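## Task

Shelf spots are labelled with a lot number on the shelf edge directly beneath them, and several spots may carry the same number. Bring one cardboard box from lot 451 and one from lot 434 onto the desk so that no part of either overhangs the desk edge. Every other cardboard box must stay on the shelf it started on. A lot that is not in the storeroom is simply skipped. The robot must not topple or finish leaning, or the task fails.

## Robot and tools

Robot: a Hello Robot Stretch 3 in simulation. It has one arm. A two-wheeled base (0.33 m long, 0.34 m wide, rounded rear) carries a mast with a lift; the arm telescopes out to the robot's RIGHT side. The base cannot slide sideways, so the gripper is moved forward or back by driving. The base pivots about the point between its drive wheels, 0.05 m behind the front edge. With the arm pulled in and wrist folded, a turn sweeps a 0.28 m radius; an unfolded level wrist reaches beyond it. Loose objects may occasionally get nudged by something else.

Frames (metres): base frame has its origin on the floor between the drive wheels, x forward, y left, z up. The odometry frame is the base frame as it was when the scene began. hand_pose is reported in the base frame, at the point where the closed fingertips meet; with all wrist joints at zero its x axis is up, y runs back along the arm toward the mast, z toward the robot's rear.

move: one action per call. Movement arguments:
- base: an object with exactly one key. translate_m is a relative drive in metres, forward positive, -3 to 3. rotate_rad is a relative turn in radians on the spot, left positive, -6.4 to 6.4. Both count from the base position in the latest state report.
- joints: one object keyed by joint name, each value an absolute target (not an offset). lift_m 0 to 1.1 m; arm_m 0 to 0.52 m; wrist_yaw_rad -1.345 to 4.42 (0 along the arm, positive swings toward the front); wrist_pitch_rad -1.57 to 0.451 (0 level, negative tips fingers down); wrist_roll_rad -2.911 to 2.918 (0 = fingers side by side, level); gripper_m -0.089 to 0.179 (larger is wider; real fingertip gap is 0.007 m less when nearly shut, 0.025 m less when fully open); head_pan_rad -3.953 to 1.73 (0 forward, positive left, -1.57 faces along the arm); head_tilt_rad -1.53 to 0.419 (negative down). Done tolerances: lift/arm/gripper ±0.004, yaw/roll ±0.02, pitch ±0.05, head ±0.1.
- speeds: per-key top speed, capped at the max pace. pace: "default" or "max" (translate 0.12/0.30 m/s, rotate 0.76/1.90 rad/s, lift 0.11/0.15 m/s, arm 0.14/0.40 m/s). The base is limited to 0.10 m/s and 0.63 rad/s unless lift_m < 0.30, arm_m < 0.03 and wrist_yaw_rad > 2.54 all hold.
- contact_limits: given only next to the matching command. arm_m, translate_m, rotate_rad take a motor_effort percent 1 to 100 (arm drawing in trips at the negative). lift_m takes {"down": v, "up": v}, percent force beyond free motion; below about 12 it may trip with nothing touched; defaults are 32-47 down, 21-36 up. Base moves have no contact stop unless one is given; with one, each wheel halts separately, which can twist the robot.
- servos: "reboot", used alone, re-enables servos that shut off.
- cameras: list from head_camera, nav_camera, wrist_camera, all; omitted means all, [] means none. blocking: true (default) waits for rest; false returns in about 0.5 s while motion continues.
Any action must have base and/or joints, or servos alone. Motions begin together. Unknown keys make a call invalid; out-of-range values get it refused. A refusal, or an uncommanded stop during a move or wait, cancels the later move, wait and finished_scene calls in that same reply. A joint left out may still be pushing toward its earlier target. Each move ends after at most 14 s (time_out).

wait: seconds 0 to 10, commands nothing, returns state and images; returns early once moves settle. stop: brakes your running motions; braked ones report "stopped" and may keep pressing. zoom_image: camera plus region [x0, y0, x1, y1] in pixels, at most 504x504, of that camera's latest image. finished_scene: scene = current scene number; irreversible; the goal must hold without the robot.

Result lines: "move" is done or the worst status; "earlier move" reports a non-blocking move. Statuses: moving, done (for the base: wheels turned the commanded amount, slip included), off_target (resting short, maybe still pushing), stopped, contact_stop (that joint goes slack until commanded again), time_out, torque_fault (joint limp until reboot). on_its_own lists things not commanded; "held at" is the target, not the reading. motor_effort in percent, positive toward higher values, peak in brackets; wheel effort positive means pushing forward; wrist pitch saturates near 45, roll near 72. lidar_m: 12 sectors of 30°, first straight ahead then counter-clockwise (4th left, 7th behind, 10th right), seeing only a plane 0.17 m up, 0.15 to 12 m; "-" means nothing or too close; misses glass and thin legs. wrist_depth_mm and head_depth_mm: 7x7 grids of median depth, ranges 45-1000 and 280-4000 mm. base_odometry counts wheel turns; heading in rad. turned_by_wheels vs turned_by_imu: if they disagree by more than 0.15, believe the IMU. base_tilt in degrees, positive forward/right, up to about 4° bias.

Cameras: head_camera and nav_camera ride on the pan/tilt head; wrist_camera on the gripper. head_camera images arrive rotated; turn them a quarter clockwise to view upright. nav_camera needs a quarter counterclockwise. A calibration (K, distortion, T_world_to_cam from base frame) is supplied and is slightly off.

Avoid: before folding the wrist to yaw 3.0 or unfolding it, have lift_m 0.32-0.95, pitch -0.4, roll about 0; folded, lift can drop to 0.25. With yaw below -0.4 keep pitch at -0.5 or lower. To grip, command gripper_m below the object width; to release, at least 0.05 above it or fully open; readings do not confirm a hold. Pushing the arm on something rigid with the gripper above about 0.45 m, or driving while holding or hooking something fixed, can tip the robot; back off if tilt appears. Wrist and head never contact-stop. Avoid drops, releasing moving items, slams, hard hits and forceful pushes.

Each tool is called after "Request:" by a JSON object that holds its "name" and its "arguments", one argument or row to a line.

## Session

Request:
{"name": "move", "arguments": {
  "joints": {"head_pan_rad": 0.0, "head_tilt_rad": -0.25},
  "pace": "max",
  "cameras": ["nav_camera", "head_camera"]
}}

Request:
{"name": "move", "arguments": {
  "joints": {"head_pan_rad": -1.57, "head_tilt_rad": -0.25},
  "pace": "max",
  "cameras": ["nav_camera", "head_camera"]
}}

Request:
{"name": "move", "arguments": {
  "joints": {"head_pan_rad": -3.1, "head_tilt_rad": -0.25},
  "pace": "max",
  "cameras": ["nav_camera", "head_camera"]
}}

Request:
{"name": "move", "arguments": {
  "joints": {"head_pan_rad": 1.57, "head_tilt_rad": -0.25},
  "pace": "max",
  "cameras": ["nav_camera", "head_camera"]
}}

Scene clock: 0.67 s.
move: done
base_odometry: x=+0.000 y=+0.000 heading=+0.000
turned_by_wheels: +0.000
turned_by_imu: +0.000
base_tilt: forward=-0.3 right=-1.2
lidar_m: 0.73 0.73 0.86 1.54 2.67 1.27 1.01 1.12 1.82 1.64 1.40 0.83
head_depth_mm: 693 725 757 790 835 877 927 / 672 703 734 768 803 844 887 / 659 680 711 741 776 816 858 / 638 662 689 724 758 792 834 / 619 646 671 697 728 759 798 / 604 627 651 678 708 737 771 / 591 612 635 659 685 717 747
base_status: not commanded
joint_positions: lift_m=+0.374 arm_m=+0.001 wrist_yaw_rad=+3.009 wrist_pitch_rad=-0.462 wrist_roll_rad=+0.000 gripper_m=+0.037 head_pan_rad=+0.000 head_tilt_rad=-0.249
joint_status: all done
measured_speeds: all 0
motor_effort: left_wheel=-0.2(0.7) right_wheel=+0.7(1.1) lift_m=+23.1(23.8) arm_m=-4.1(4.8) wrist_yaw_rad=+0.2(1.1) wrist_pitch_rad=+1.9(2.0) wrist_roll_rad=+0.1(0.2) gripper_m=-0.1(0.8) head_pan_rad=+0.3(2.1) head_tilt_rad=-3.6(8.1)
hand_pose: x=+0.0076 y=+0.0712 z=+0.3774 quat_wxyz=(+0.207, +0.697, +0.116, +0.676) (m; base frame)
wrist_depth_mm: - 139 - - - 882 700 / - 152 - - - 967 732 / - 169 951 - - 964 756 / 876 798 209 846 853 837 762 / 725 707 213 701 692 695 691 / 620 616 130 590 127 601 593 / 536 551 302 363 521 523 522
pictures: head_camera (sideways), nav_camera (sideways)
camera_calibration:
head_camera: T_world_to_cam=[[-0.19542, -0.0462812, -0.979627, 1.29176], [0.0437005, 0.997483, -0.0558423, 0.0720685], [0.979746, -0.0537228, -0.192905, 0.200661], [0, 0, 0, 1]] pos_world=[0.0526885, -0.00132288, 1.30817]
nav_camera: T_world_to_cam=[[0.221058, 0.0170399, 0.975112, -1.22755], [0.0136331, -0.999804, 0.0143808, 0.0313681], [0.975165, 0.0101148, -0.221247, 0.235236], [0, 0, 0, 1]] pos_world=[0.0415392, 0.0498999, 1.2486]

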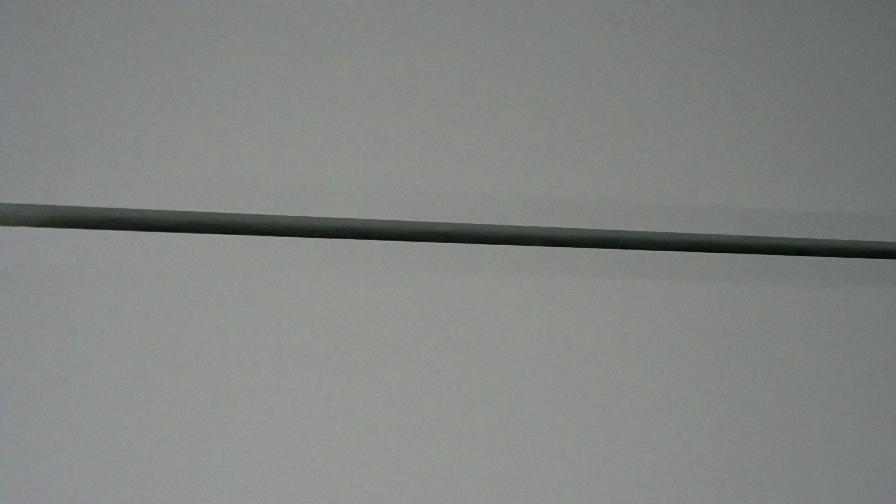

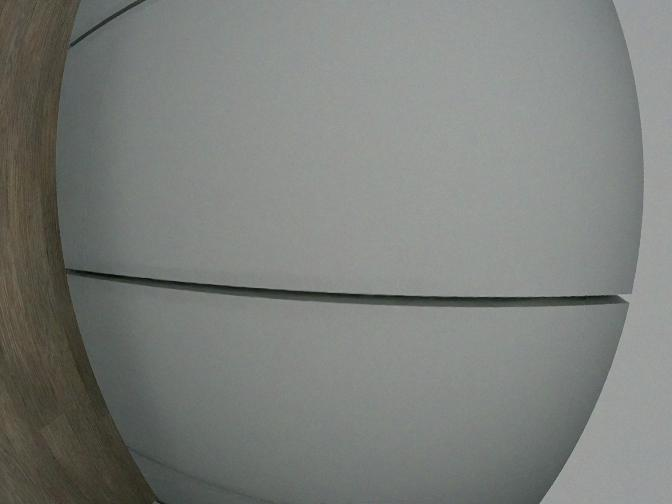

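Scene clock: 2.73 s.
move: done
base_odometry: x=+0.000 y=+0.000 heading=+0.000
turned_by_wheels: +0.000
turned_by_imu: +0.000
base_tilt: forward=-0.2 right=-1.2
lidar_m: 0.73 0.73 0.86 1.53 2.68 1.26 1.01 1.12 1.82 1.63 1.40 0.83
head_depth_mm: 2099 1862 1881 1960 2485 2060 1674 / 2025 2120 2199 2207 2204 2119 1677 / 1951 2051 2148 2249 2307 2091 1668 / 1892 2002 2097 2171 2139 2087 1651 / 1750 1530 1596 1670 1746 1818 1645 / 1785 1885 1959 2033 2072 2051 1648 / 1657 1845 1929 1974 1924 2055 1640
base_status: not commanded
joint_positions: lift_m=+0.374 arm_m=+0.001 wrist_yaw_rad=+3.009 wrist_pitch_rad=-0.462 wrist_roll_rad=+0.000 gripper_m=+0.037 head_pan_rad=-1.578 head_tilt_rad=-0.250
joint_status: all done
measured_speeds: translate_m=+0.000 rotate_rad=+0.000 lift_m=+0.000 arm_m=+0.000 wrist_yaw_rad=+0.000 wrist_pitch_rad=+0.000 wrist_roll_rad=+0.000 head_pan_rad=+0.024 head_tilt_rad=+0.000
motor_effort: left_wheel=-0.6(1.0) right_wheel=+0.1(1.2) lift_m=+22.8(23.9) arm_m=-7.6(8.2) wrist_yaw_rad=-0.5(2.1) wrist_pitch_rad=+1.9(2.1) wrist_roll_rad=+0.1(0.3) gripper_m=+0.7(0.8) head_pan_rad=+3.6(6.2) head_tilt_rad=-2.7(6.2)
hand_pose: x=+0.0076 y=+0.0712 z=+0.3774 quat_wxyz=(+0.207, +0.697, +0.116, +0.676) (m; base frame)
wrist_depth_mm: - 140 - - - 897 707 / - 152 - - - 979 722 / - 170 957 - - 942 750 / 866 805 210 832 840 816 765 / 726 705 212 698 692 700 694 / 620 615 130 591 127 600 594 / 540 549 302 361 512 520 519
pictures: head_camera (sideways), nav_camera (sideways)
camera_calibration:
head_camera: T_world_to_cam=[[-0.0448323, 0.19641, -0.979496, 1.29067], [0.997133, -0.0510265, -0.0558715, 0.0662905], [-0.060954, -0.979193, -0.193559, 0.20786], [0, 0, 0, 1]] pos_world=[0.00443318, -0.0465816, 1.30814]
nav_camera: T_world_to_cam=[[0.0154025, -0.221829, 0.974964, -1.22611], [-0.999877, -0.00626069, 0.0143717, 0.0375624], [0.00291591, -0.975066, -0.221898, 0.242014], [0, 0, 0, 1]] pos_world=[0.0557372, -0.035771, 1.24857]

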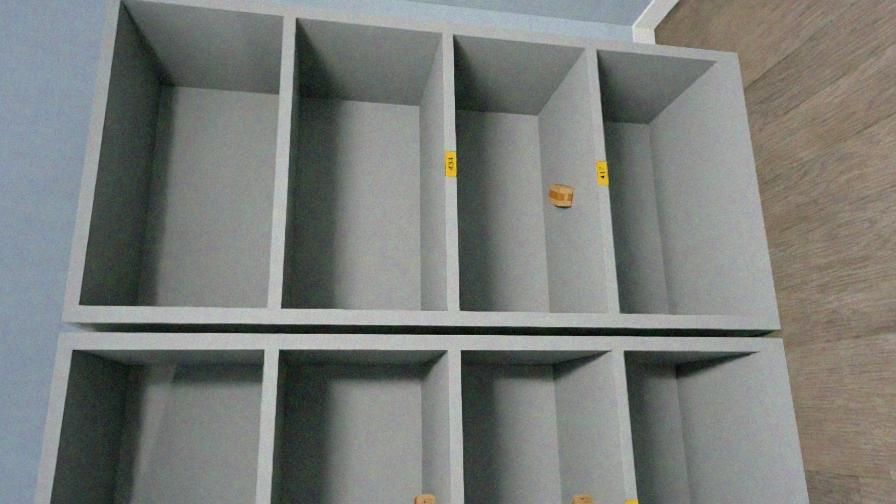

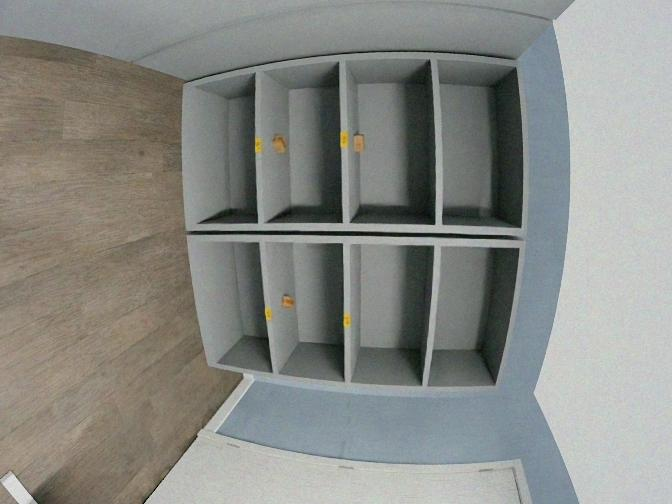

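Scene clock: 4.77 s.
move: done
base_odometry: x=+0.000 y=+0.000 heading=+0.000
turned_by_wheels: +0.000
turned_by_imu: +0.000
base_tilt: forward=-0.2 right=-1.1
lidar_m: 0.73 0.73 0.86 1.54 2.67 1.26 1.01 1.12 1.82 1.63 1.39 0.83
head_depth_mm: 1540 1623 1678 1754 1554 1072 1629 / 1516 1577 1643 1702 1521 1060 1611 / 1462 1521 1585 1665 1516 998 1613 / 1427 1476 1552 1612 1505 999 1592 / 1404 1452 1501 1587 1488 984 1579 / 1377 1419 1475 1532 1481 977 1449 / 1334 1391 1446 1496 1522 975 1528
base_status: not commanded
joint_positions: lift_m=+0.374 arm_m=+0.001 wrist_yaw_rad=+3.009 wrist_pitch_rad=-0.462 wrist_roll_rad=+0.000 gripper_m=+0.037 head_pan_rad=-3.108 head_tilt_rad=-0.250
joint_status: all done
measured_speeds: translate_m=+0.000 rotate_rad=+0.000 lift_m=+0.000 arm_m=+0.000 wrist_yaw_rad=+0.000 wrist_pitch_rad=+0.000 wrist_roll_rad=+0.000 head_pan_rad=+0.024 head_tilt_rad=+0.000
motor_effort: left_wheel=-0.2(0.8) right_wheel=+0.4(1.1) lift_m=+23.5(24.0) arm_m=-10.0(11.0) wrist_yaw_rad=+1.1(1.5) wrist_pitch_rad=+1.9(2.0) wrist_roll_rad=-0.1(0.3) gripper_m=+0.5(1.0) head_pan_rad=+3.3(4.9) head_tilt_rad=-2.7(5.8)
hand_pose: x=+0.0076 y=+0.0712 z=+0.3774 quat_wxyz=(+0.207, +0.697, +0.116, +0.676) (m; base frame)
wrist_depth_mm: - 139 - - - 913 700 / - 152 - - - 942 725 / - 169 980 - - 949 746 / 879 783 209 845 837 836 772 / 726 714 213 704 699 697 685 / 614 617 131 584 127 593 595 / 545 552 302 361 516 520 515
pictures: head_camera (sideways), nav_camera (sideways)
camera_calibration:
head_camera: T_world_to_cam=[[0.194612, 0.0527748, -0.979459, 1.28916], [-0.0104953, -0.998382, -0.0558797, 0.0724477], [-0.980824, 0.0211546, -0.193744, 0.213712], [0, 0, 0, 1]] pos_world=[-0.040512, -0.000225548, 1.30813]
nav_camera: T_world_to_cam=[[-0.221204, -0.0244011, 0.974922, -1.22461], [-0.0468482, 0.998799, 0.0143691, 0.0317522], [-0.974102, -0.0424948, -0.222082, 0.248213], [0, 0, 0, 1]] pos_world=[-0.0276164, -0.0510481, 1.24857]

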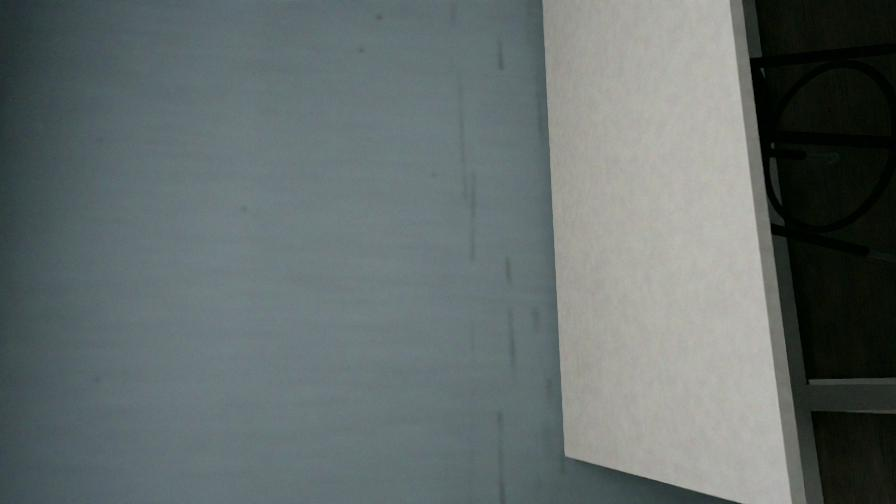

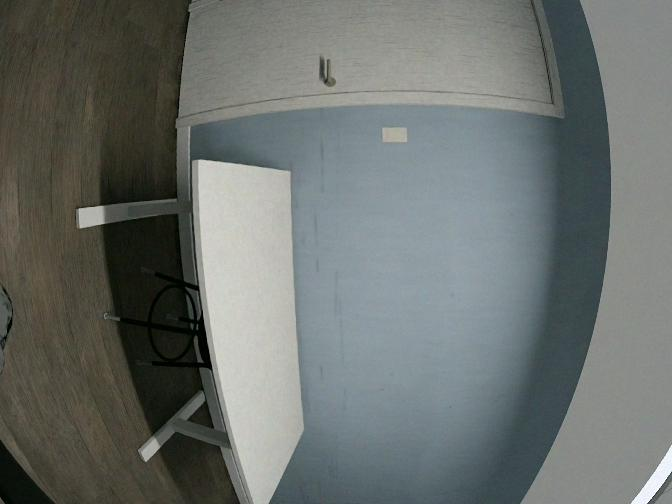

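Scene clock: 7.93 s.
move: done
base_odometry: x=+0.000 y=+0.000 heading=+0.000
turned_by_wheels: +0.000
turned_by_imu: +0.000
base_tilt: forward=-0.4 right=-1.0
lidar_m: 0.73 0.73 0.86 1.53 2.67 1.26 1.02 1.12 1.82 1.63 1.40 0.83
head_depth_mm: 1212 1222 1227 1228 1238 1241 1260 / 2377 1501 1533 1533 1540 1551 1546 / 2576 2653 2770 2899 2981 2029 1671 / 2537 2609 2738 2790 2915 2206 1643 / 2440 2494 2636 2766 2801 2216 1635 / 2370 2482 2524 2653 2758 2171 1642 / 2328 2393 2475 2609 2702 2182 1634
base_status: not commanded
joint_positions: lift_m=+0.374 arm_m=+0.001 wrist_yaw_rad=+3.009 wrist_pitch_rad=-0.462 wrist_roll_rad=+0.000 gripper_m=+0.037 head_pan_rad=+1.578 head_tilt_rad=-0.250
joint_status: all done
measured_speeds: translate_m=+0.000 rotate_rad=+0.000 lift_m=+0.000 arm_m=+0.000 wrist_yaw_rad=+0.000 wrist_pitch_rad=+0.000 wrist_roll_rad=+0.000 head_pan_rad=-0.024 head_tilt_rad=+0.000
motor_effort: left_wheel=-0.7(0.8) right_wheel=+0.4(1.1) lift_m=+23.7(24.2) arm_m=-12.8(13.4) wrist_yaw_rad=-0.3(1.6) wrist_pitch_rad=+1.8(2.1) wrist_roll_rad=+0.0(0.3) gripper_m=+0.3(1.1) head_pan_rad=-3.5(6.2) head_tilt_rad=-2.2(6.7)
hand_pose: x=+0.0076 y=+0.0712 z=+0.3774 quat_wxyz=(+0.207, +0.697, +0.116, +0.676) (m; base frame)
wrist_depth_mm: - 140 - - - 903 706 / - 152 - - - 956 737 / - 169 963 - - 951 749 / 875 793 210 847 848 847 765 / 726 706 212 703 695 694 690 / 620 618 130 594 127 602 591 / 541 550 303 360 517 525 519
pictures: head_camera (sideways), nav_camera (sideways)
camera_calibration:
head_camera: T_world_to_cam=[[0.0477785, -0.195899, -0.979459, 1.29006], [-0.997787, 0.0360347, -0.0558797, 0.0784702], [0.0462413, 0.979962, -0.193744, 0.207447], [0, 0, 0, 1]] pos_world=[0.00706708, 0.0466025, 1.30813]
nav_camera: T_world_to_cam=[[-0.0187338, 0.221756, 0.974922, -1.22584], [0.99967, 0.0212794, 0.0143691, 0.0253684], [-0.0175594, 0.97487, -0.222082, 0.242378], [0, 0, 0, 1]] pos_world=[-0.0440687, 0.0350114, 1.24857]

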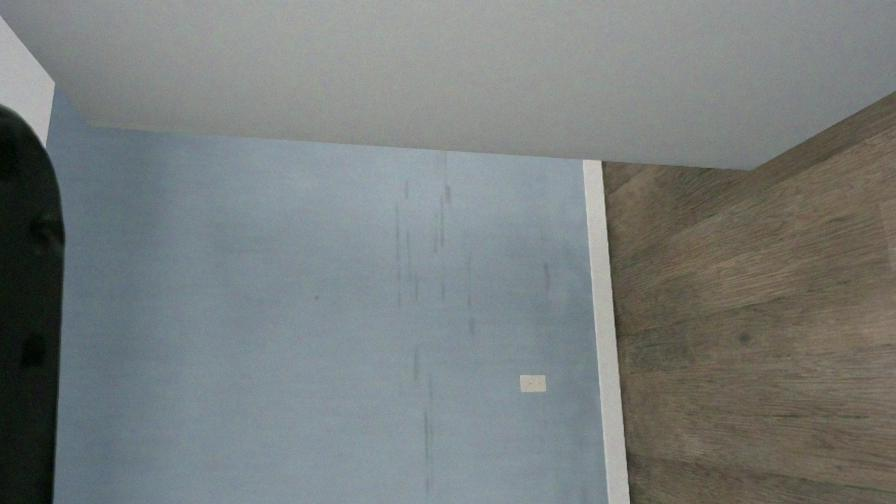

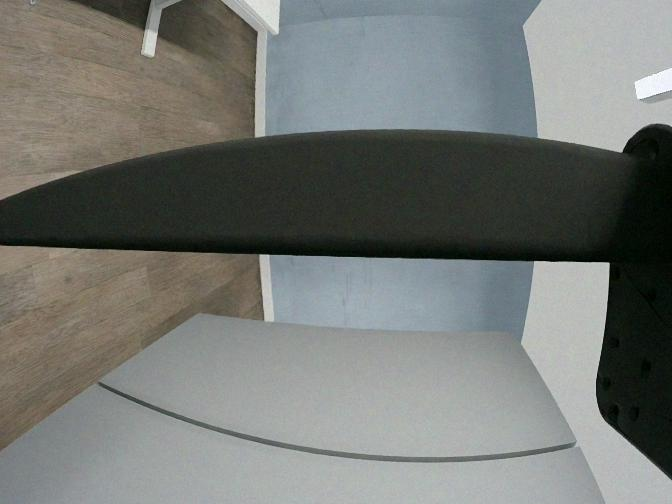

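Request:
{"name": "move", "arguments": {
  "joints": {"head_pan_rad": -1.25, "head_tilt_rad": -0.2},
  "pace": "max",
  "cameras": ["head_camera"]
}}

Scene clock: 18.73 s.
move: done
base_odometry: x=+0.000 y=+0.000 heading=+0.000
turned_by_wheels: +0.000
turned_by_imu: +0.000
base_tilt: forward=-0.3 right=-1.2
lidar_m: 0.73 0.73 0.86 1.54 2.67 1.26 1.01 1.12 1.82 1.63 1.40 0.83
head_depth_mm: 1903 1932 1991 2017 2095 2087 1736 / 1886 1540 1644 1613 1960 1986 1734 / 1925 1926 1976 2035 1948 1955 1752 / 1919 1958 2023 2048 2125 2146 1742 / 1926 1981 1996 2076 2136 2128 1748 / 1934 1969 2043 2092 2055 2103 1738 / 1947 1598 1608 1662 1757 1806 1722
base_status: not commanded
joint_positions: lift_m=+0.374 arm_m=+0.001 wrist_yaw_rad=+3.009 wrist_pitch_rad=-0.462 wrist_roll_rad=+0.000 gripper_m=+0.037 head_pan_rad=-1.259 head_tilt_rad=-0.200
joint_status: all done
measured_speeds: translate_m=+0.000 rotate_rad=+0.000 lift_m=+0.000 arm_m=+0.000 wrist_yaw_rad=+0.000 wrist_pitch_rad=+0.000 wrist_roll_rad=+0.000 head_pan_rad=+0.024 head_tilt_rad=+0.000
motor_effort: left_wheel=-0.3(0.8) right_wheel=+0.4(1.2) lift_m=+23.7(24.6) arm_m=-12.6(13.6) wrist_yaw_rad=+0.5(1.5) wrist_pitch_rad=+2.0(2.0) wrist_roll_rad=-0.2(0.4) gripper_m=-0.1(1.0) head_pan_rad=+3.1(5.5) head_tilt_rad=+6.1(9.1)
hand_pose: x=+0.0076 y=+0.0712 z=+0.3774 quat_wxyz=(+0.207, +0.697, +0.116, +0.676) (m; base frame)
wrist_depth_mm: - 139 - - - 912 710 / - 152 - - - 971 723 / - 169 968 - - 969 738 / 869 791 210 837 845 822 773 / 716 713 212 696 697 687 693 / 619 619 130 591 127 593 597 / 542 544 301 362 517 519 518
pictures: head_camera (sideways)
camera_calibration:
head_camera: T_world_to_cam=[[-0.0892347, 0.12577, -0.988038, 1.30212], [0.963497, 0.262292, -0.0536304, 0.0635815], [0.252409, -0.956757, -0.144585, 0.142201], [0, 0, 0, 1]] pos_world=[0.0190411, -0.0443934, 1.31052]

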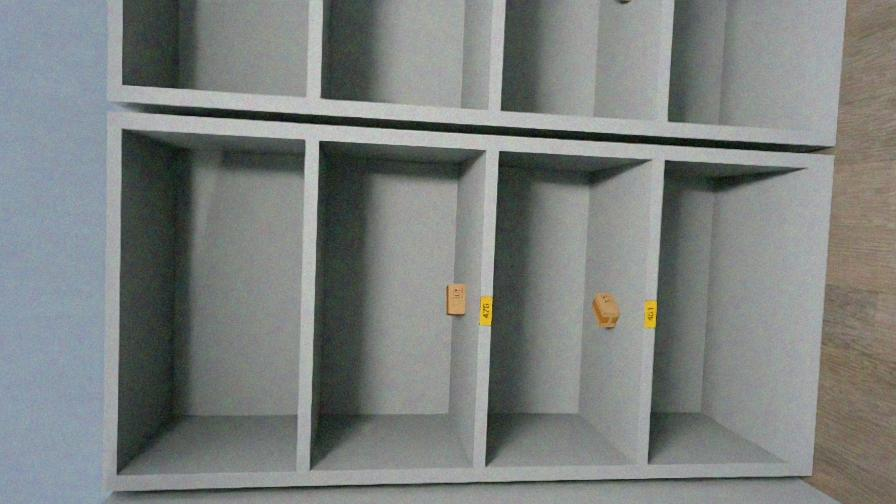

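Request:
{"name": "zoom_image", "arguments": {
  "camera": "head_camera",
  "region": [630, 290, 670, 335]
}}

Request:
{"name": "zoom_image", "arguments": {
  "camera": "head_camera",
  "region": [465, 285, 505, 335]
}}

Scaled by 11.200 from the camera's 896x504 image, which has a finer 1280x720 frame.

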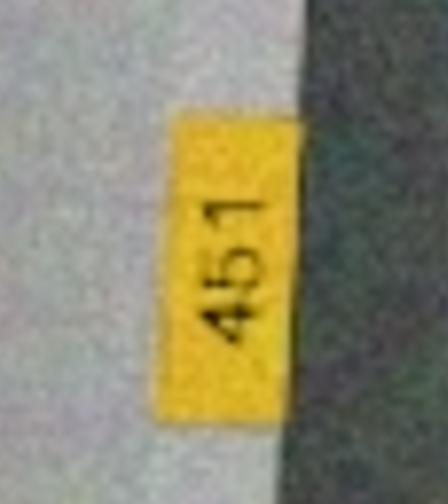

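Scaled by 10.080 from the camera's 896x504 image, which has a finer 1280x720 frame.

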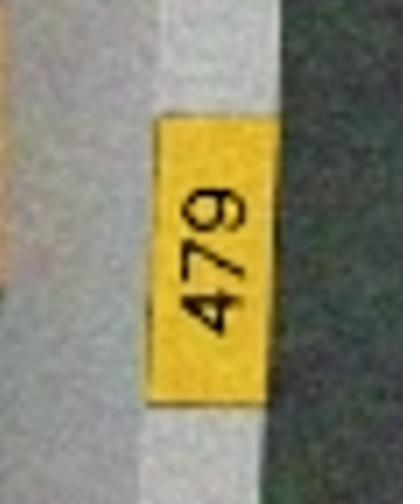

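Request:
{"name": "move", "arguments": {
  "base": {"rotate_rad": -1.156},
  "joints": {"lift_m": 0.285, "head_pan_rad": 0.0, "head_tilt_rad": -0.3},
  "pace": "max",
  "cameras": ["nav_camera"]
}}

Scene clock: 61.23 s.
move: done
base_odometry: x=+0.000 y=+0.000 heading=-1.156
turned_by_wheels: -1.156
turned_by_imu: -1.133
base_tilt: forward=-0.4 right=-1.2
lidar_m: 1.66 0.88 0.73 0.73 0.82 1.32 2.67 1.27 1.01 1.12 1.73 1.63
head_depth_mm: 1453 1456 1507 1593 1776 1897 1575 / 1705 1840 1936 2000 1913 1825 1582 / 1722 1897 1980 2075 2050 1946 1580 / 1746 1916 2035 2174 2185 1928 1564 / 1765 1924 2072 2156 2146 1933 1575 / 1563 1591 1667 1729 1831 1892 1547 / 1303 1340 1376 1413 1461 1510 1502
base_status: done
joint_positions: lift_m=+0.285 arm_m=+0.001 wrist_yaw_rad=+3.009 wrist_pitch_rad=-0.463 wrist_roll_rad=+0.000 gripper_m=+0.037 head_pan_rad=+0.006 head_tilt_rad=-0.300
joint_status: all done
measured_speeds: all 0
motor_effort: left_wheel=+6.2(14.9) right_wheel=-8.6(14.7) lift_m=+30.9(30.9) arm_m=-12.2(13.5) wrist_yaw_rad=-1.7(1.7) wrist_pitch_rad=+2.1(2.2) wrist_roll_rad=+0.1(0.3) gripper_m=+0.0(0.9) head_pan_rad=-3.1(6.3) head_tilt_rad=-3.6(5.2)
hand_pose: x=+0.0076 y=+0.0711 z=+0.2877 quat_wxyz=(+0.208, +0.697, +0.117, +0.676) (m; base frame)
wrist_depth_mm: 823 139 764 756 729 704 689 / 898 152 822 819 792 773 741 / 886 169 774 865 839 808 798 / 712 643 207 687 690 677 672 / 592 583 214 558 575 570 563 / 510 502 130 296 127 490 487 / 273 270 254 266 414 429 427
pictures: nav_camera (sideways)
camera_calibration:
nav_camera: T_world_to_cam=[[0.269645, 0.0186271, 0.96278, -1.21173], [0.0202228, -0.999702, 0.0136777, 0.0322441], [0.962747, 0.0157819, -0.269941, 0.29869], [0, 0, 0, 1]] pos_world=[0.0385222, 0.0500917, 1.24682]

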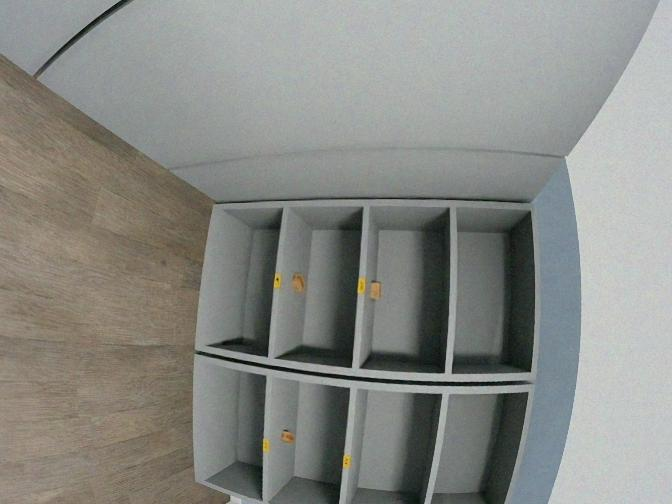

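Request:
{"name": "move", "arguments": {
  "base": {"translate_m": 1.01},
  "pace": "max",
  "cameras": []
}}

Request:
{"name": "move", "arguments": {
  "base": {"rotate_rad": 1.4},
  "joints": {"lift_m": 0.45, "head_pan_rad": -1.57, "head_tilt_rad": -0.45},
  "pace": "max",
  "cameras": ["head_camera", "nav_camera"]
}}

Scene clock: 74.30 s.
move: done
base_odometry: x=+0.407 y=-0.924 heading=-1.156
turned_by_wheels: +0.000
turned_by_imu: +0.000
base_tilt: forward=-0.4 right=-1.2
lidar_m: 1.06 0.64 0.53 0.53 0.60 0.96 3.64 1.62 1.75 1.45 0.77 0.74
head_depth_mm: 904 642 981 1015 738 1129 936 / 917 657 1000 1045 729 1147 935 / 936 673 1021 1066 725 1169 928 / 943 690 1040 1079 765 1189 921 / 968 712 1063 1105 759 1205 917 / 973 731 1071 1109 804 1149 914 / 833 755 881 910 801 969 910
base_status: done
joint_positions: lift_m=+0.285 arm_m=+0.001 wrist_yaw_rad=+3.009 wrist_pitch_rad=-0.463 wrist_roll_rad=+0.000 gripper_m=+0.037 head_pan_rad=+0.000 head_tilt_rad=-0.301
joint_status: not commanded
measured_speeds: all 0
motor_effort: left_wheel=+4.6(16.3) right_wheel=+0.9(10.7) lift_m=+26.7(27.1) arm_m=-8.3(11.6) wrist_yaw_rad=-1.2(1.7) wrist_pitch_rad=+2.1(2.2) wrist_roll_rad=-0.1(0.3) gripper_m=+0.6(1.0) head_pan_rad=-2.8(3.7) head_tilt_rad=+0.8(3.3)
hand_pose: x=+0.0076 y=+0.0711 z=+0.2877 quat_wxyz=(+0.208, +0.697, +0.117, +0.676) (m; base frame)
wrist_depth_mm: 602 140 563 551 537 528 514 / 665 152 616 609 592 582 555 / 752 169 666 669 667 631 615 / 706 655 208 687 684 671 651 / 587 590 213 566 571 575 567 / 511 504 131 294 127 491 488 / 270 270 256 266 415 429 427
pictures: none
No camera images: "cameras" was empty.

Scene clock: 77.13 s.
move: done
base_odometry: x=+0.407 y=-0.924 heading=+0.244
turned_by_wheels: +1.400
turned_by_imu: +1.377
base_tilt: forward=-0.2 right=-1.2
lidar_m: 0.53 0.56 0.77 2.18 1.80 1.62 1.74 1.45 0.74 1.09 0.75 0.55
head_depth_mm: 579 963 1031 845 1011 958 903 / 589 978 1051 837 1231 1022 1188 / 601 973 1048 826 1235 1016 1200 / 619 972 1051 812 1226 1012 1192 / 634 972 1045 804 1224 989 1184 / 653 978 1046 789 1216 997 1189 / 674 970 1044 782 1221 990 1180
base_status: done
joint_positions: lift_m=+0.450 arm_m=+0.001 wrist_yaw_rad=+3.009 wrist_pitch_rad=-0.463 wrist_roll_rad=+0.000 gripper_m=+0.037 head_pan_rad=-1.573 head_tilt_rad=-0.450
joint_status: all done
measured_speeds: all 0
motor_effort: left_wheel=-6.0(14.4) right_wheel=+7.8(12.4) lift_m=+23.4(33.8) arm_m=-13.1(13.1) wrist_yaw_rad=-0.6(1.4) wrist_pitch_rad=+2.2(2.3) wrist_roll_rad=+0.1(0.4) gripper_m=+1.0(1.0) head_pan_rad=+3.1(5.1) head_tilt_rad=-4.0(8.2)
hand_pose: x=+0.0076 y=+0.0710 z=+0.4526 quat_wxyz=(+0.208, +0.697, +0.117, +0.676) (m; base frame)
wrist_depth_mm: - 140 - - - 985 639 / - 152 - - - 948 644 / - 169 - - - 979 645 / - 914 210 989 963 906 662 / 823 832 214 786 796 807 671 / 708 706 130 681 127 686 647 / 629 619 300 609 596 607 602
pictures: head_camera (sideways), nav_camera (sideways)
camera_calibration:
head_camera: T_world_to_cam=[[-0.0455791, 0.387086, -0.920917, 1.21416], [0.997424, -0.0334835, -0.0634397, 0.0761261], [-0.0553921, -0.921436, -0.384562, 0.456416], [0, 0, 0, 1]] pos_world=[0.00469221, -0.0468768, 1.29849]
nav_camera: T_world_to_cam=[[0.0162939, -0.411254, 0.911375, -1.14308], [-0.999831, -0.0144174, 0.0113696, 0.0414738], [0.00846385, -0.911407, -0.41142, 0.488634], [0, 0, 0, 1]] pos_world=[0.0559563, -0.0241544, 1.24234]

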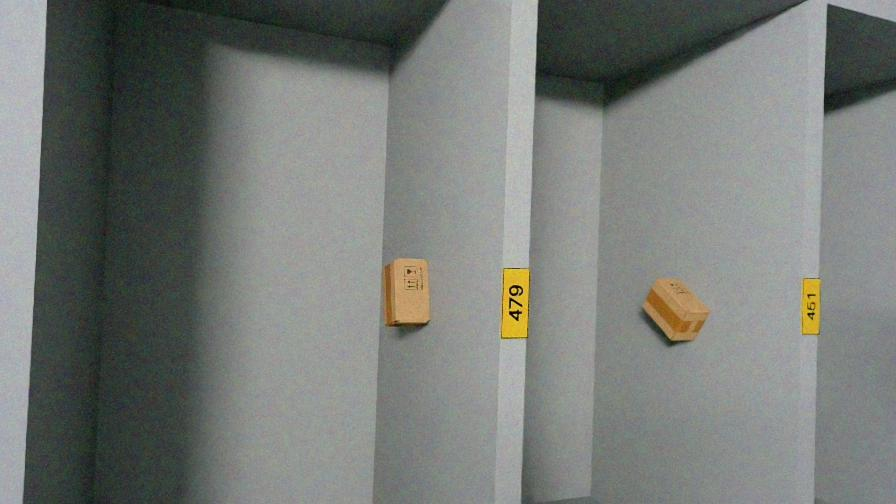

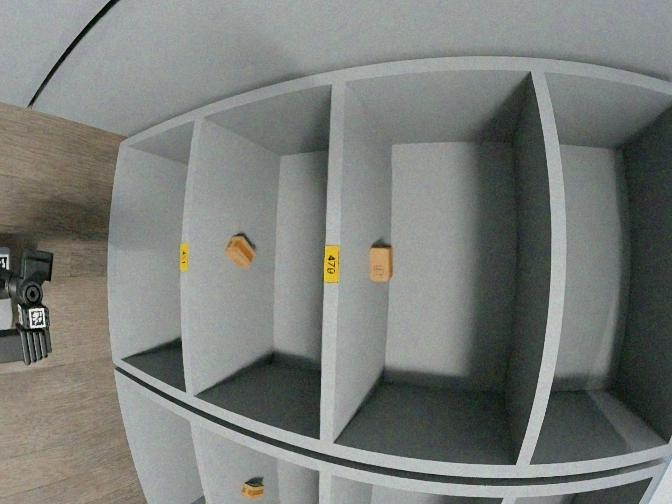

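Request:
{"name": "zoom_image", "arguments": {
  "camera": "head_camera",
  "region": [620, 255, 740, 365]
}}

Scaled by 4.200 from the camera's 896x504 image, which has a finer 1280x720 frame.

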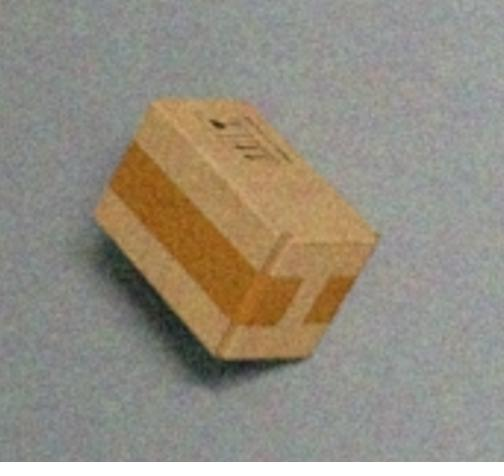

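Request:
{"name": "move", "arguments": {
  "base": {"translate_m": -0.15},
  "joints": {"lift_m": 0.64, "wrist_pitch_rad": -0.4},
  "pace": "max",
  "cameras": []
}}

Request:
{"name": "move", "arguments": {
  "joints": {"wrist_yaw_rad": 0.974, "gripper_m": 0.179},
  "pace": "max",
  "cameras": ["wrist_camera", "head_camera"]
}}

Scene clock: 176.57 s.
move: done
base_odometry: x=+0.262 y=-0.960 heading=+0.244
turned_by_wheels: +0.000
turned_by_imu: +0.000
base_tilt: forward=-0.4 right=-1.2
lidar_m: 0.68 0.71 0.98 3.64 1.79 1.51 1.59 1.32 0.67 0.91 0.88 0.70
head_depth_mm: 582 660 644 669 711 780 898 / 593 949 956 787 888 875 894 / 606 971 1043 821 1226 1014 1146 / 622 968 1046 811 1221 1008 1199 / 640 968 1048 799 1220 999 1181 / 657 972 1050 792 1214 994 1183 / 677 973 1043 783 1217 988 1179
base_status: done
joint_positions: lift_m=+0.640 arm_m=+0.001 wrist_yaw_rad=+3.009 wrist_pitch_rad=-0.419 wrist_roll_rad=+0.000 gripper_m=+0.037 head_pan_rad=-1.570 head_tilt_rad=-0.450
joint_status: all done
measured_speeds: all 0
motor_effort: left_wheel=-4.7(11.3) right_wheel=-4.9(11.6) lift_m=+24.6(34.5) arm_m=-11.7(13.3) wrist_yaw_rad=+0.4(2.1) wrist_pitch_rad=+3.1(5.8) wrist_roll_rad=+0.2(0.3) gripper_m=+0.1(0.9) head_pan_rad=+3.1(4.1) head_tilt_rad=-2.9(4.0)
hand_pose: x=+0.0083 y=+0.0768 z=+0.6524 quat_wxyz=(+0.193, +0.699, +0.101, +0.681) (m; base frame)
wrist_depth_mm: - 139 - - - - 791 / - 150 - - - - 806 / - 164 - - - - 833 / - 189 211 - - - 842 / - - 204 - - - 844 / - 996 132 947 127 961 849 / 865 856 275 849 820 825 812
pictures: none
No camera images: "cameras" was empty.

Scene clock: 178.53 s.
move: done
base_odometry: x=+0.262 y=-0.960 heading=+0.244
turned_by_wheels: +0.000
turned_by_imu: +0.000
base_tilt: forward=-0.4 right=-1.2
lidar_m: 0.68 0.71 0.98 3.64 1.79 1.50 1.59 1.33 0.67 0.91 0.89 0.71
head_depth_mm: 583 660 644 666 709 781 898 / 593 948 953 786 888 872 892 / 607 970 1049 819 1230 1014 1142 / 622 971 1054 813 1221 1009 1198 / 640 974 1051 803 1217 1007 1186 / 659 970 1047 791 1216 989 1184 / 680 972 1051 783 1216 992 1172
base_status: not commanded
joint_positions: lift_m=+0.640 arm_m=+0.001 wrist_yaw_rad=+0.977 wrist_pitch_rad=-0.419 wrist_roll_rad=+0.000 gripper_m=+0.179 head_pan_rad=-1.570 head_tilt_rad=-0.450
joint_status: all done
measured_speeds: all 0
motor_effort: left_wheel=-4.7(5.1) right_wheel=-4.8(5.5) lift_m=+23.5(24.2) arm_m=-10.9(12.0) wrist_yaw_rad=-2.8(7.7) wrist_pitch_rad=+3.0(3.2) wrist_roll_rad=-0.1(0.3) gripper_m=+0.7(83.5) head_pan_rad=+3.3(4.0) head_tilt_rad=-2.5(3.1)
hand_pose: x=+0.1644 y=-0.2711 z=+0.6524 quat_wxyz=(+0.680, +0.455, -0.541, +0.195) (m; base frame)
wrist_depth_mm: 481 519 598 666 705 - - / 489 558 636 739 718 713 706 / 522 608 688 807 592 533 499 / 564 679 759 876 - - 425 / 605 713 838 988 - - 375 / 119 142 927 962 904 - 117 / 118 811 857 841 821 - 108
pictures: head_camera (sideways), wrist_camera
camera_calibration:
head_camera: T_world_to_cam=[[-0.0466083, 0.386963, -0.920917, 1.21417], [0.997509, -0.0308309, -0.0634397, 0.0761256], [-0.0529415, -0.92158, -0.384562, 0.456401], [0, 0, 0, 1]] pos_world=[0.00481687, -0.0468804, 1.29849]
wrist_camera: T_world_to_cam=[[-0.528349, -0.848644, -0.0254891, -0.119902], [-0.482666, 0.324926, -0.8133, 0.730625], [0.698484, -0.417404, -0.581286, 0.317403], [0, 0, 0, 1]] pos_world=[0.0675963, -0.206668, 0.775663]

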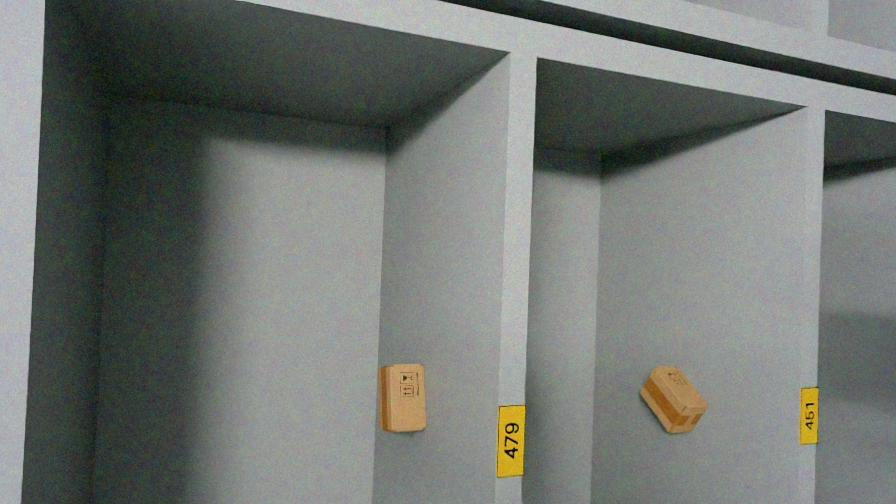

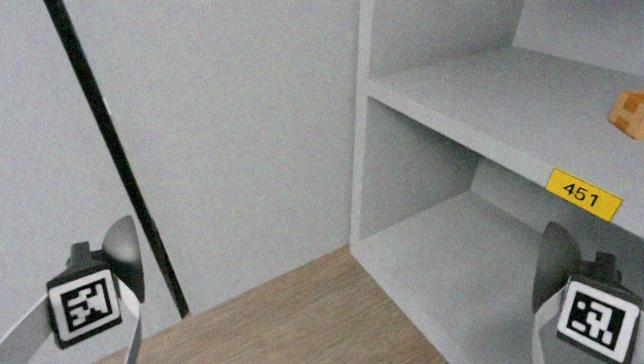

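Request:
{"name": "move", "arguments": {
  "cameras": ["wrist_camera", "head_camera"]
}}

Scene clock: 222.83 s.
base_odometry: x=+0.262 y=-0.960 heading=+0.244
turned_by_wheels: +0.000
turned_by_imu: +0.000
base_tilt: forward=-0.4 right=-1.2
lidar_m: 0.68 0.71 0.98 3.65 1.80 1.51 1.59 1.32 0.67 0.91 0.88 0.71
head_depth_mm: 582 659 645 666 712 780 897 / 593 946 955 789 891 876 893 / 607 973 1049 821 1230 1015 1148 / 623 970 1048 812 1229 1012 1194 / 640 969 1054 802 1215 1002 1190 / 656 968 1047 790 1213 986 1183 / 680 971 1051 784 1211 988 1181
base_status: not commanded
joint_positions: lift_m=+0.640 arm_m=+0.001 wrist_yaw_rad=+0.977 wrist_pitch_rad=-0.419 wrist_roll_rad=+0.000 gripper_m=+0.179 head_pan_rad=-1.570 head_tilt_rad=-0.450
joint_status: all done
measured_speeds: all 0
motor_effort: left_wheel=-4.6(5.1) right_wheel=-4.5(5.5) lift_m=+24.6(24.2) arm_m=-9.0(12.0) wrist_yaw_rad=-2.9(7.7) wrist_pitch_rad=+3.0(3.2) wrist_roll_rad=+0.1(0.3) gripper_m=+0.6(83.5) head_pan_rad=+3.3(4.0) head_tilt_rad=-1.8(3.1)
hand_pose: x=+0.1644 y=-0.2711 z=+0.6524 quat_wxyz=(+0.680, +0.455, -0.541, +0.195) (m; base frame)
wrist_depth_mm: 481 522 593 677 703 - - / 489 560 641 730 712 710 692 / 522 611 677 802 587 531 510 / 569 663 762 879 - - 424 / 589 711 836 992 - - 375 / 119 141 911 971 916 - 117 / 118 813 838 859 832 - 108
pictures: head_camera (sideways), wrist_camera
camera_calibration:
head_camera: T_world_to_cam=[[-0.0466083, 0.386963, -0.920917, 1.21417], [0.997509, -0.0308309, -0.0634397, 0.0761256], [-0.0529415, -0.92158, -0.384562, 0.456401], [0, 0, 0, 1]] pos_world=[0.00481687, -0.0468804, 1.29849]
wrist_camera: T_world_to_cam=[[-0.528349, -0.848644, -0.0254889, -0.119902], [-0.482666, 0.324926, -0.8133, 0.730625], [0.698484, -0.417404, -0.581286, 0.317403], [0, 0, 0, 1]] pos_world=[0.0675963, -0.206668, 0.775663]

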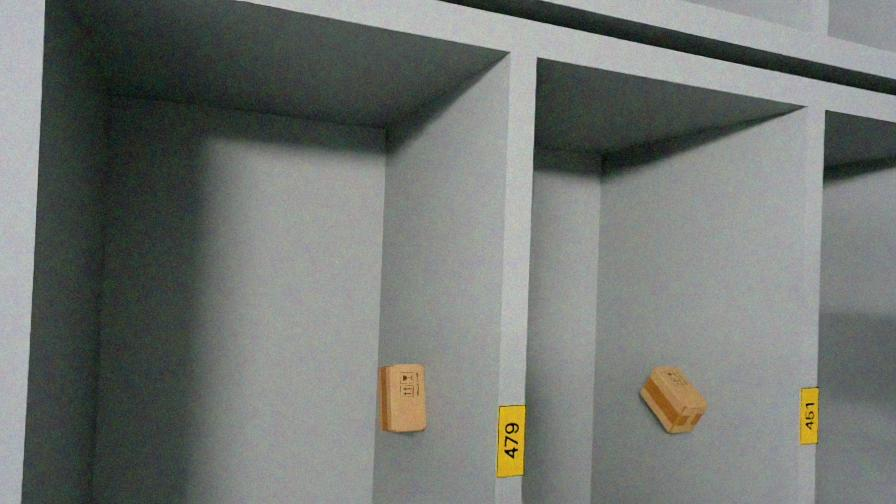

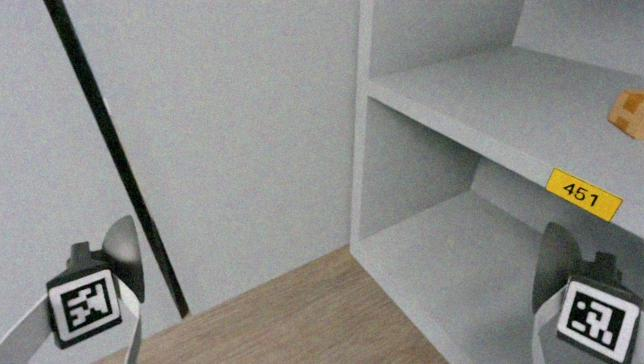

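Request:
{"name": "zoom_image", "arguments": {
  "camera": "head_camera",
  "region": [580, 320, 860, 480]
}}

Request:
{"name": "move", "arguments": {
  "base": {"rotate_rad": -0.204},
  "joints": {"wrist_yaw_rad": -0.38, "wrist_pitch_rad": -0.42},
  "cameras": ["head_camera"]
}}

Scaled by 1.800 from the camera's 896x504 image, which has a finer 1280x720 frame.

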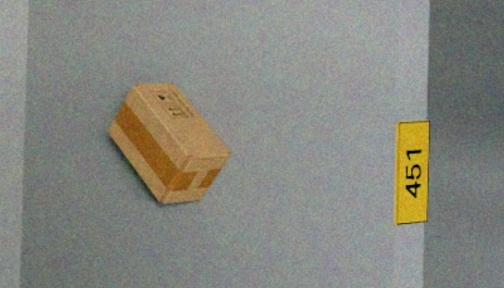

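Scene clock: 289.90 s.
move: done
base_odometry: x=+0.262 y=-0.960 heading=+0.041
turned_by_wheels: -0.204
turned_by_imu: -0.201
base_tilt: forward=-0.2 right=-1.1
lidar_m: 0.68 0.69 0.82 1.57 1.72 1.51 1.59 1.33 0.71 0.67 1.09 0.76
head_depth_mm: 554 1045 1158 838 1336 1028 1307 / 544 590 643 703 794 982 1270 / 578 667 682 701 775 853 934 / 624 957 1036 810 1143 976 1123 / 639 968 1048 807 1214 1003 1192 / 660 947 1023 792 1196 1000 1180 / 678 928 1000 782 1167 988 870
base_status: done
joint_positions: lift_m=+0.640 arm_m=+0.001 wrist_yaw_rad=-0.377 wrist_pitch_rad=-0.432 wrist_roll_rad=+0.000 gripper_m=+0.179 head_pan_rad=-1.570 head_tilt_rad=-0.450
joint_status: all done
measured_speeds: all 0
motor_effort: left_wheel=+8.6(11.6) right_wheel=-8.7(12.8) lift_m=+25.9(26.3) arm_m=-6.9(7.7) wrist_yaw_rad=-3.4(6.5) wrist_pitch_rad=+1.8(3.5) wrist_roll_rad=+0.0(0.3) gripper_m=+0.8(1.1) head_pan_rad=+2.7(3.8) head_tilt_rad=-0.7(1.9)
hand_pose: x=-0.1034 y=-0.3525 z=+0.6496 quat_wxyz=(+0.650, +0.020, -0.706, -0.278) (m; base frame)
wrist_depth_mm: - - 430 437 970 - 940 / 685 671 494 612 695 780 - / 527 526 495 548 - - - / 421 434 528 - - - - / 389 144 782 660 - - - / 119 126 740 697 928 932 121 / 115 - - 814 829 803 108
pictures: head_camera (sideways)
camera_calibration:
head_camera: T_world_to_cam=[[-0.0466085, 0.386963, -0.920917, 1.21417], [0.997509, -0.0308306, -0.0634397, 0.0761256], [-0.0529412, -0.92158, -0.384562, 0.456401], [0, 0, 0, 1]] pos_world=[0.00481689, -0.0468804, 1.29849]

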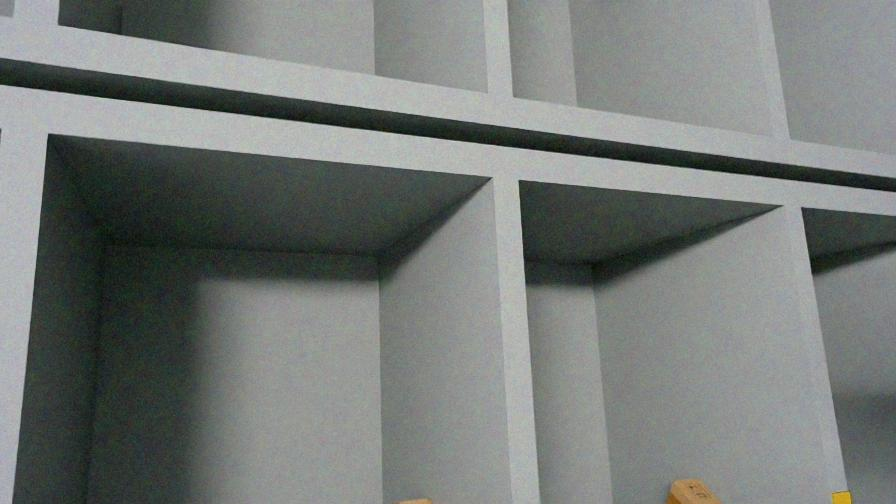

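Request:
{"name": "move", "arguments": {
  "base": {"translate_m": 0.445},
  "joints": {"wrist_pitch_rad": -0.15, "head_tilt_rad": -0.6},
  "cameras": ["wrist_camera", "head_camera"]
}}

Scene clock: 343.70 s.
move: done
base_odometry: x=+0.706 y=-0.942 heading=+0.041
turned_by_wheels: +0.000
turned_by_imu: +0.000
base_tilt: forward=-0.3 right=-1.3
lidar_m: 0.25 0.25 0.30 0.57 3.67 1.91 2.03 1.69 0.86 1.00 0.45 0.28
head_depth_mm: 890 987 933 716 1127 979 1201 / 869 965 926 706 1119 972 1186 / 854 942 818 699 1114 934 1173 / 834 921 835 655 1099 902 1148 / 826 901 883 645 1092 902 1170 / 807 885 870 638 1086 870 1164 / 791 866 853 631 1005 843 973
base_status: done
joint_positions: lift_m=+0.640 arm_m=+0.001 wrist_yaw_rad=-0.377 wrist_pitch_rad=-0.173 wrist_roll_rad=+0.000 gripper_m=+0.179 head_pan_rad=-1.570 head_tilt_rad=-0.600
joint_status: all done
measured_speeds: all 0
motor_effort: left_wheel=+5.6(13.0) right_wheel=+5.7(10.1) lift_m=+28.3(28.7) arm_m=-3.6(6.4) wrist_yaw_rad=-3.8(4.6) wrist_pitch_rad=+3.7(4.6) wrist_roll_rad=-0.1(0.4) gripper_m=+0.8(1.1) head_pan_rad=+2.8(4.1) head_tilt_rad=-3.6(6.2)
hand_pose: x=-0.1129 y=-0.3764 z=+0.7110 quat_wxyz=(+0.681, -0.072, -0.703, -0.192) (m; base frame)
wrist_depth_mm: - - - 894 727 566 - / - - - 933 763 583 - / - - - 962 778 623 - / - 712 751 763 746 652 876 / 549 550 540 541 576 659 - / 119 146 422 471 832 716 121 / 119 359 389 - 881 767 108
pictures: head_camera (sideways), wrist_camera
camera_calibration:
head_camera: T_world_to_cam=[[-0.0467222, 0.520424, -0.852629, 1.12509], [0.997501, -0.0209776, -0.0674651, 0.0813534], [-0.0529965, -0.85365, -0.518144, 0.630221], [0, 0, 0, 1]] pos_world=[0.0048161, -0.0458291, 1.29132]
wrist_camera: T_world_to_cam=[[-0.944301, 0.328707, -0.0157333, 0.0349444], [0.133982, 0.340352, -0.930704, 0.837483], [-0.300574, -0.880972, -0.365436, 0.0604854], [0, 0, 0, 1]] pos_world=[-0.0610293, -0.24324, 0.802102]

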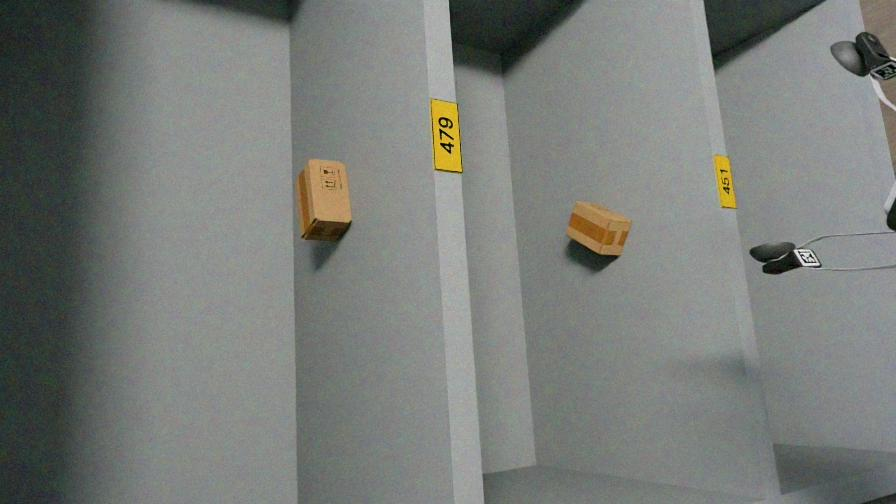

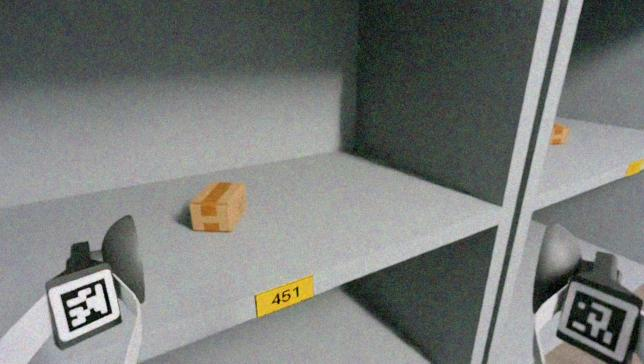

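Request:
{"name": "zoom_image", "arguments": {
  "camera": "head_camera",
  "region": [540, 160, 760, 290]
}}

Scaled by 2.291 from the camera's 896x504 image, which has a finer 1280x720 frame.

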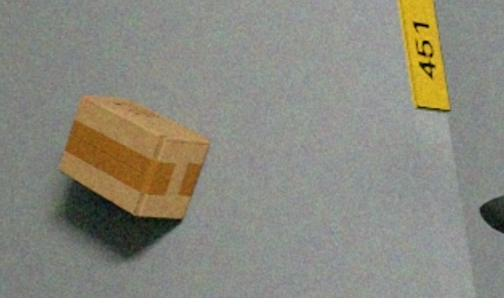

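Request:
{"name": "move", "arguments": {
  "base": {"translate_m": 0.013},
  "joints": {"lift_m": 0.568},
  "cameras": []
}}

Request:
{"name": "move", "arguments": {
  "joints": {"arm_m": 0.405},
  "contact_limits": {"arm_m": 30},
  "cameras": ["wrist_camera", "head_camera"]
}}

Scene clock: 373.90 s.
move: done
base_odometry: x=+0.719 y=-0.942 heading=+0.040
turned_by_wheels: +0.000
turned_by_imu: +0.000
base_tilt: forward=-0.3 right=-1.3
lidar_m: 0.24 0.24 0.28 0.54 3.69 1.92 2.04 1.70 0.87 1.00 0.42 0.26
head_depth_mm: 889 983 934 715 1128 983 1217 / 868 961 922 706 1123 973 1192 / 852 941 809 698 1109 934 1177 / 834 921 890 654 1106 905 1151 / 820 903 886 648 1091 899 1166 / 802 880 864 639 1088 867 1169 / 790 862 852 632 1000 843 934
base_status: done
joint_positions: lift_m=+0.568 arm_m=+0.001 wrist_yaw_rad=-0.377 wrist_pitch_rad=-0.171 wrist_roll_rad=+0.000 gripper_m=+0.179 head_pan_rad=-1.570 head_tilt_rad=-0.600
joint_status: all done
measured_speeds: all 0
motor_effort: left_wheel=+4.0(9.2) right_wheel=+6.6(9.4) lift_m=+23.1(27.9) arm_m=-2.4(3.3) wrist_yaw_rad=-3.1(4.4) wrist_pitch_rad=+3.5(3.7) wrist_roll_rad=+0.1(0.3) gripper_m=+1.2(1.2) head_pan_rad=+1.9(3.1) head_tilt_rad=-1.8(3.1)
hand_pose: x=-0.1129 y=-0.3764 z=+0.6393 quat_wxyz=(+0.681, -0.072, -0.703, -0.192) (m; base frame)
wrist_depth_mm: - - - - 755 572 - / - - - - 769 593 - / - - 725 796 756 613 884 / 561 551 517 555 550 628 - / 401 401 399 447 793 686 - / 119 141 367 - 880 711 121 / 116 - - - 857 788 108
pictures: none
No camera images: "cameras" was empty.

Scene clock: 378.07 s.
move: done
base_odometry: x=+0.719 y=-0.942 heading=+0.040
turned_by_wheels: +0.000
turned_by_imu: +0.000
base_tilt: forward=-0.2 right=-1.3
lidar_m: 0.23 0.24 0.28 0.54 3.68 1.92 2.04 1.70 0.87 1.00 0.42 0.26
head_depth_mm: 892 983 939 713 1128 978 1207 / 867 958 924 706 1114 943 1162 / 851 939 809 698 1111 652 1125 / 833 922 889 654 1060 853 1174 / 820 901 878 646 1090 901 1164 / 803 882 867 641 1085 870 1161 / 791 867 853 629 1008 839 935
base_status: not commanded
joint_positions: lift_m=+0.568 arm_m=+0.405 wrist_yaw_rad=-0.377 wrist_pitch_rad=-0.171 wrist_roll_rad=+0.000 gripper_m=+0.179 head_pan_rad=-1.570 head_tilt_rad=-0.600
joint_status: all done
measured_speeds: all 0
motor_effort: left_wheel=+4.3(4.4) right_wheel=+6.7(7.6) lift_m=+28.7(28.7) arm_m=+12.6(15.6) wrist_yaw_rad=-2.1(4.8) wrist_pitch_rad=+3.5(3.6) wrist_roll_rad=-0.1(0.3) gripper_m=+0.3(1.1) head_pan_rad=+2.6(3.2) head_tilt_rad=-0.3(2.4)
contact_limits: arm_m 30 (drawing in: default 31, maximum 55; extending or still: default 40, maximum 69)
hand_pose: x=-0.1130 y=-0.7809 z=+0.6393 quat_wxyz=(+0.681, -0.072, -0.703, -0.192) (m; base frame)
wrist_depth_mm: 287 317 358 406 473 497 404 / 300 330 372 429 502 508 411 / 308 344 389 450 526 523 425 / 322 360 410 473 530 504 434 / 328 359 394 394 392 413 390 / 119 145 306 306 307 292 121 / 119 244 194 202 252 242 108
pictures: head_camera (sideways), wrist_camera
camera_calibration:
head_camera: T_world_to_cam=[[-0.0467222, 0.520424, -0.852629, 1.12509], [0.997501, -0.0209776, -0.0674651, 0.0813534], [-0.0529965, -0.85365, -0.518143, 0.630221], [0, 0, 0, 1]] pos_world=[0.0048161, -0.0458291, 1.29132]
wrist_camera: T_world_to_cam=[[-0.944256, 0.328838, -0.0156862, 0.166788], [0.133651, 0.339361, -0.931113, 0.907855], [-0.300862, -0.881305, -0.364393, -0.323038], [0, 0, 0, 1]] pos_world=[-0.0610348, -0.647633, 0.730219]

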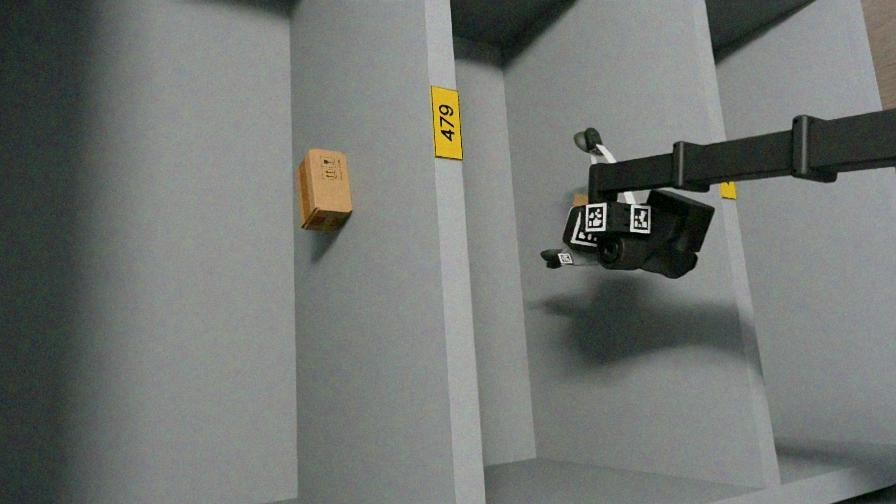

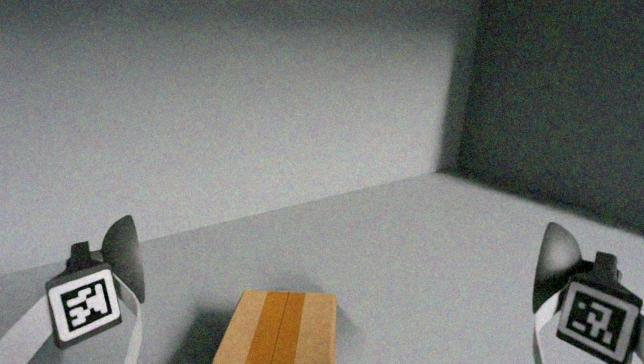

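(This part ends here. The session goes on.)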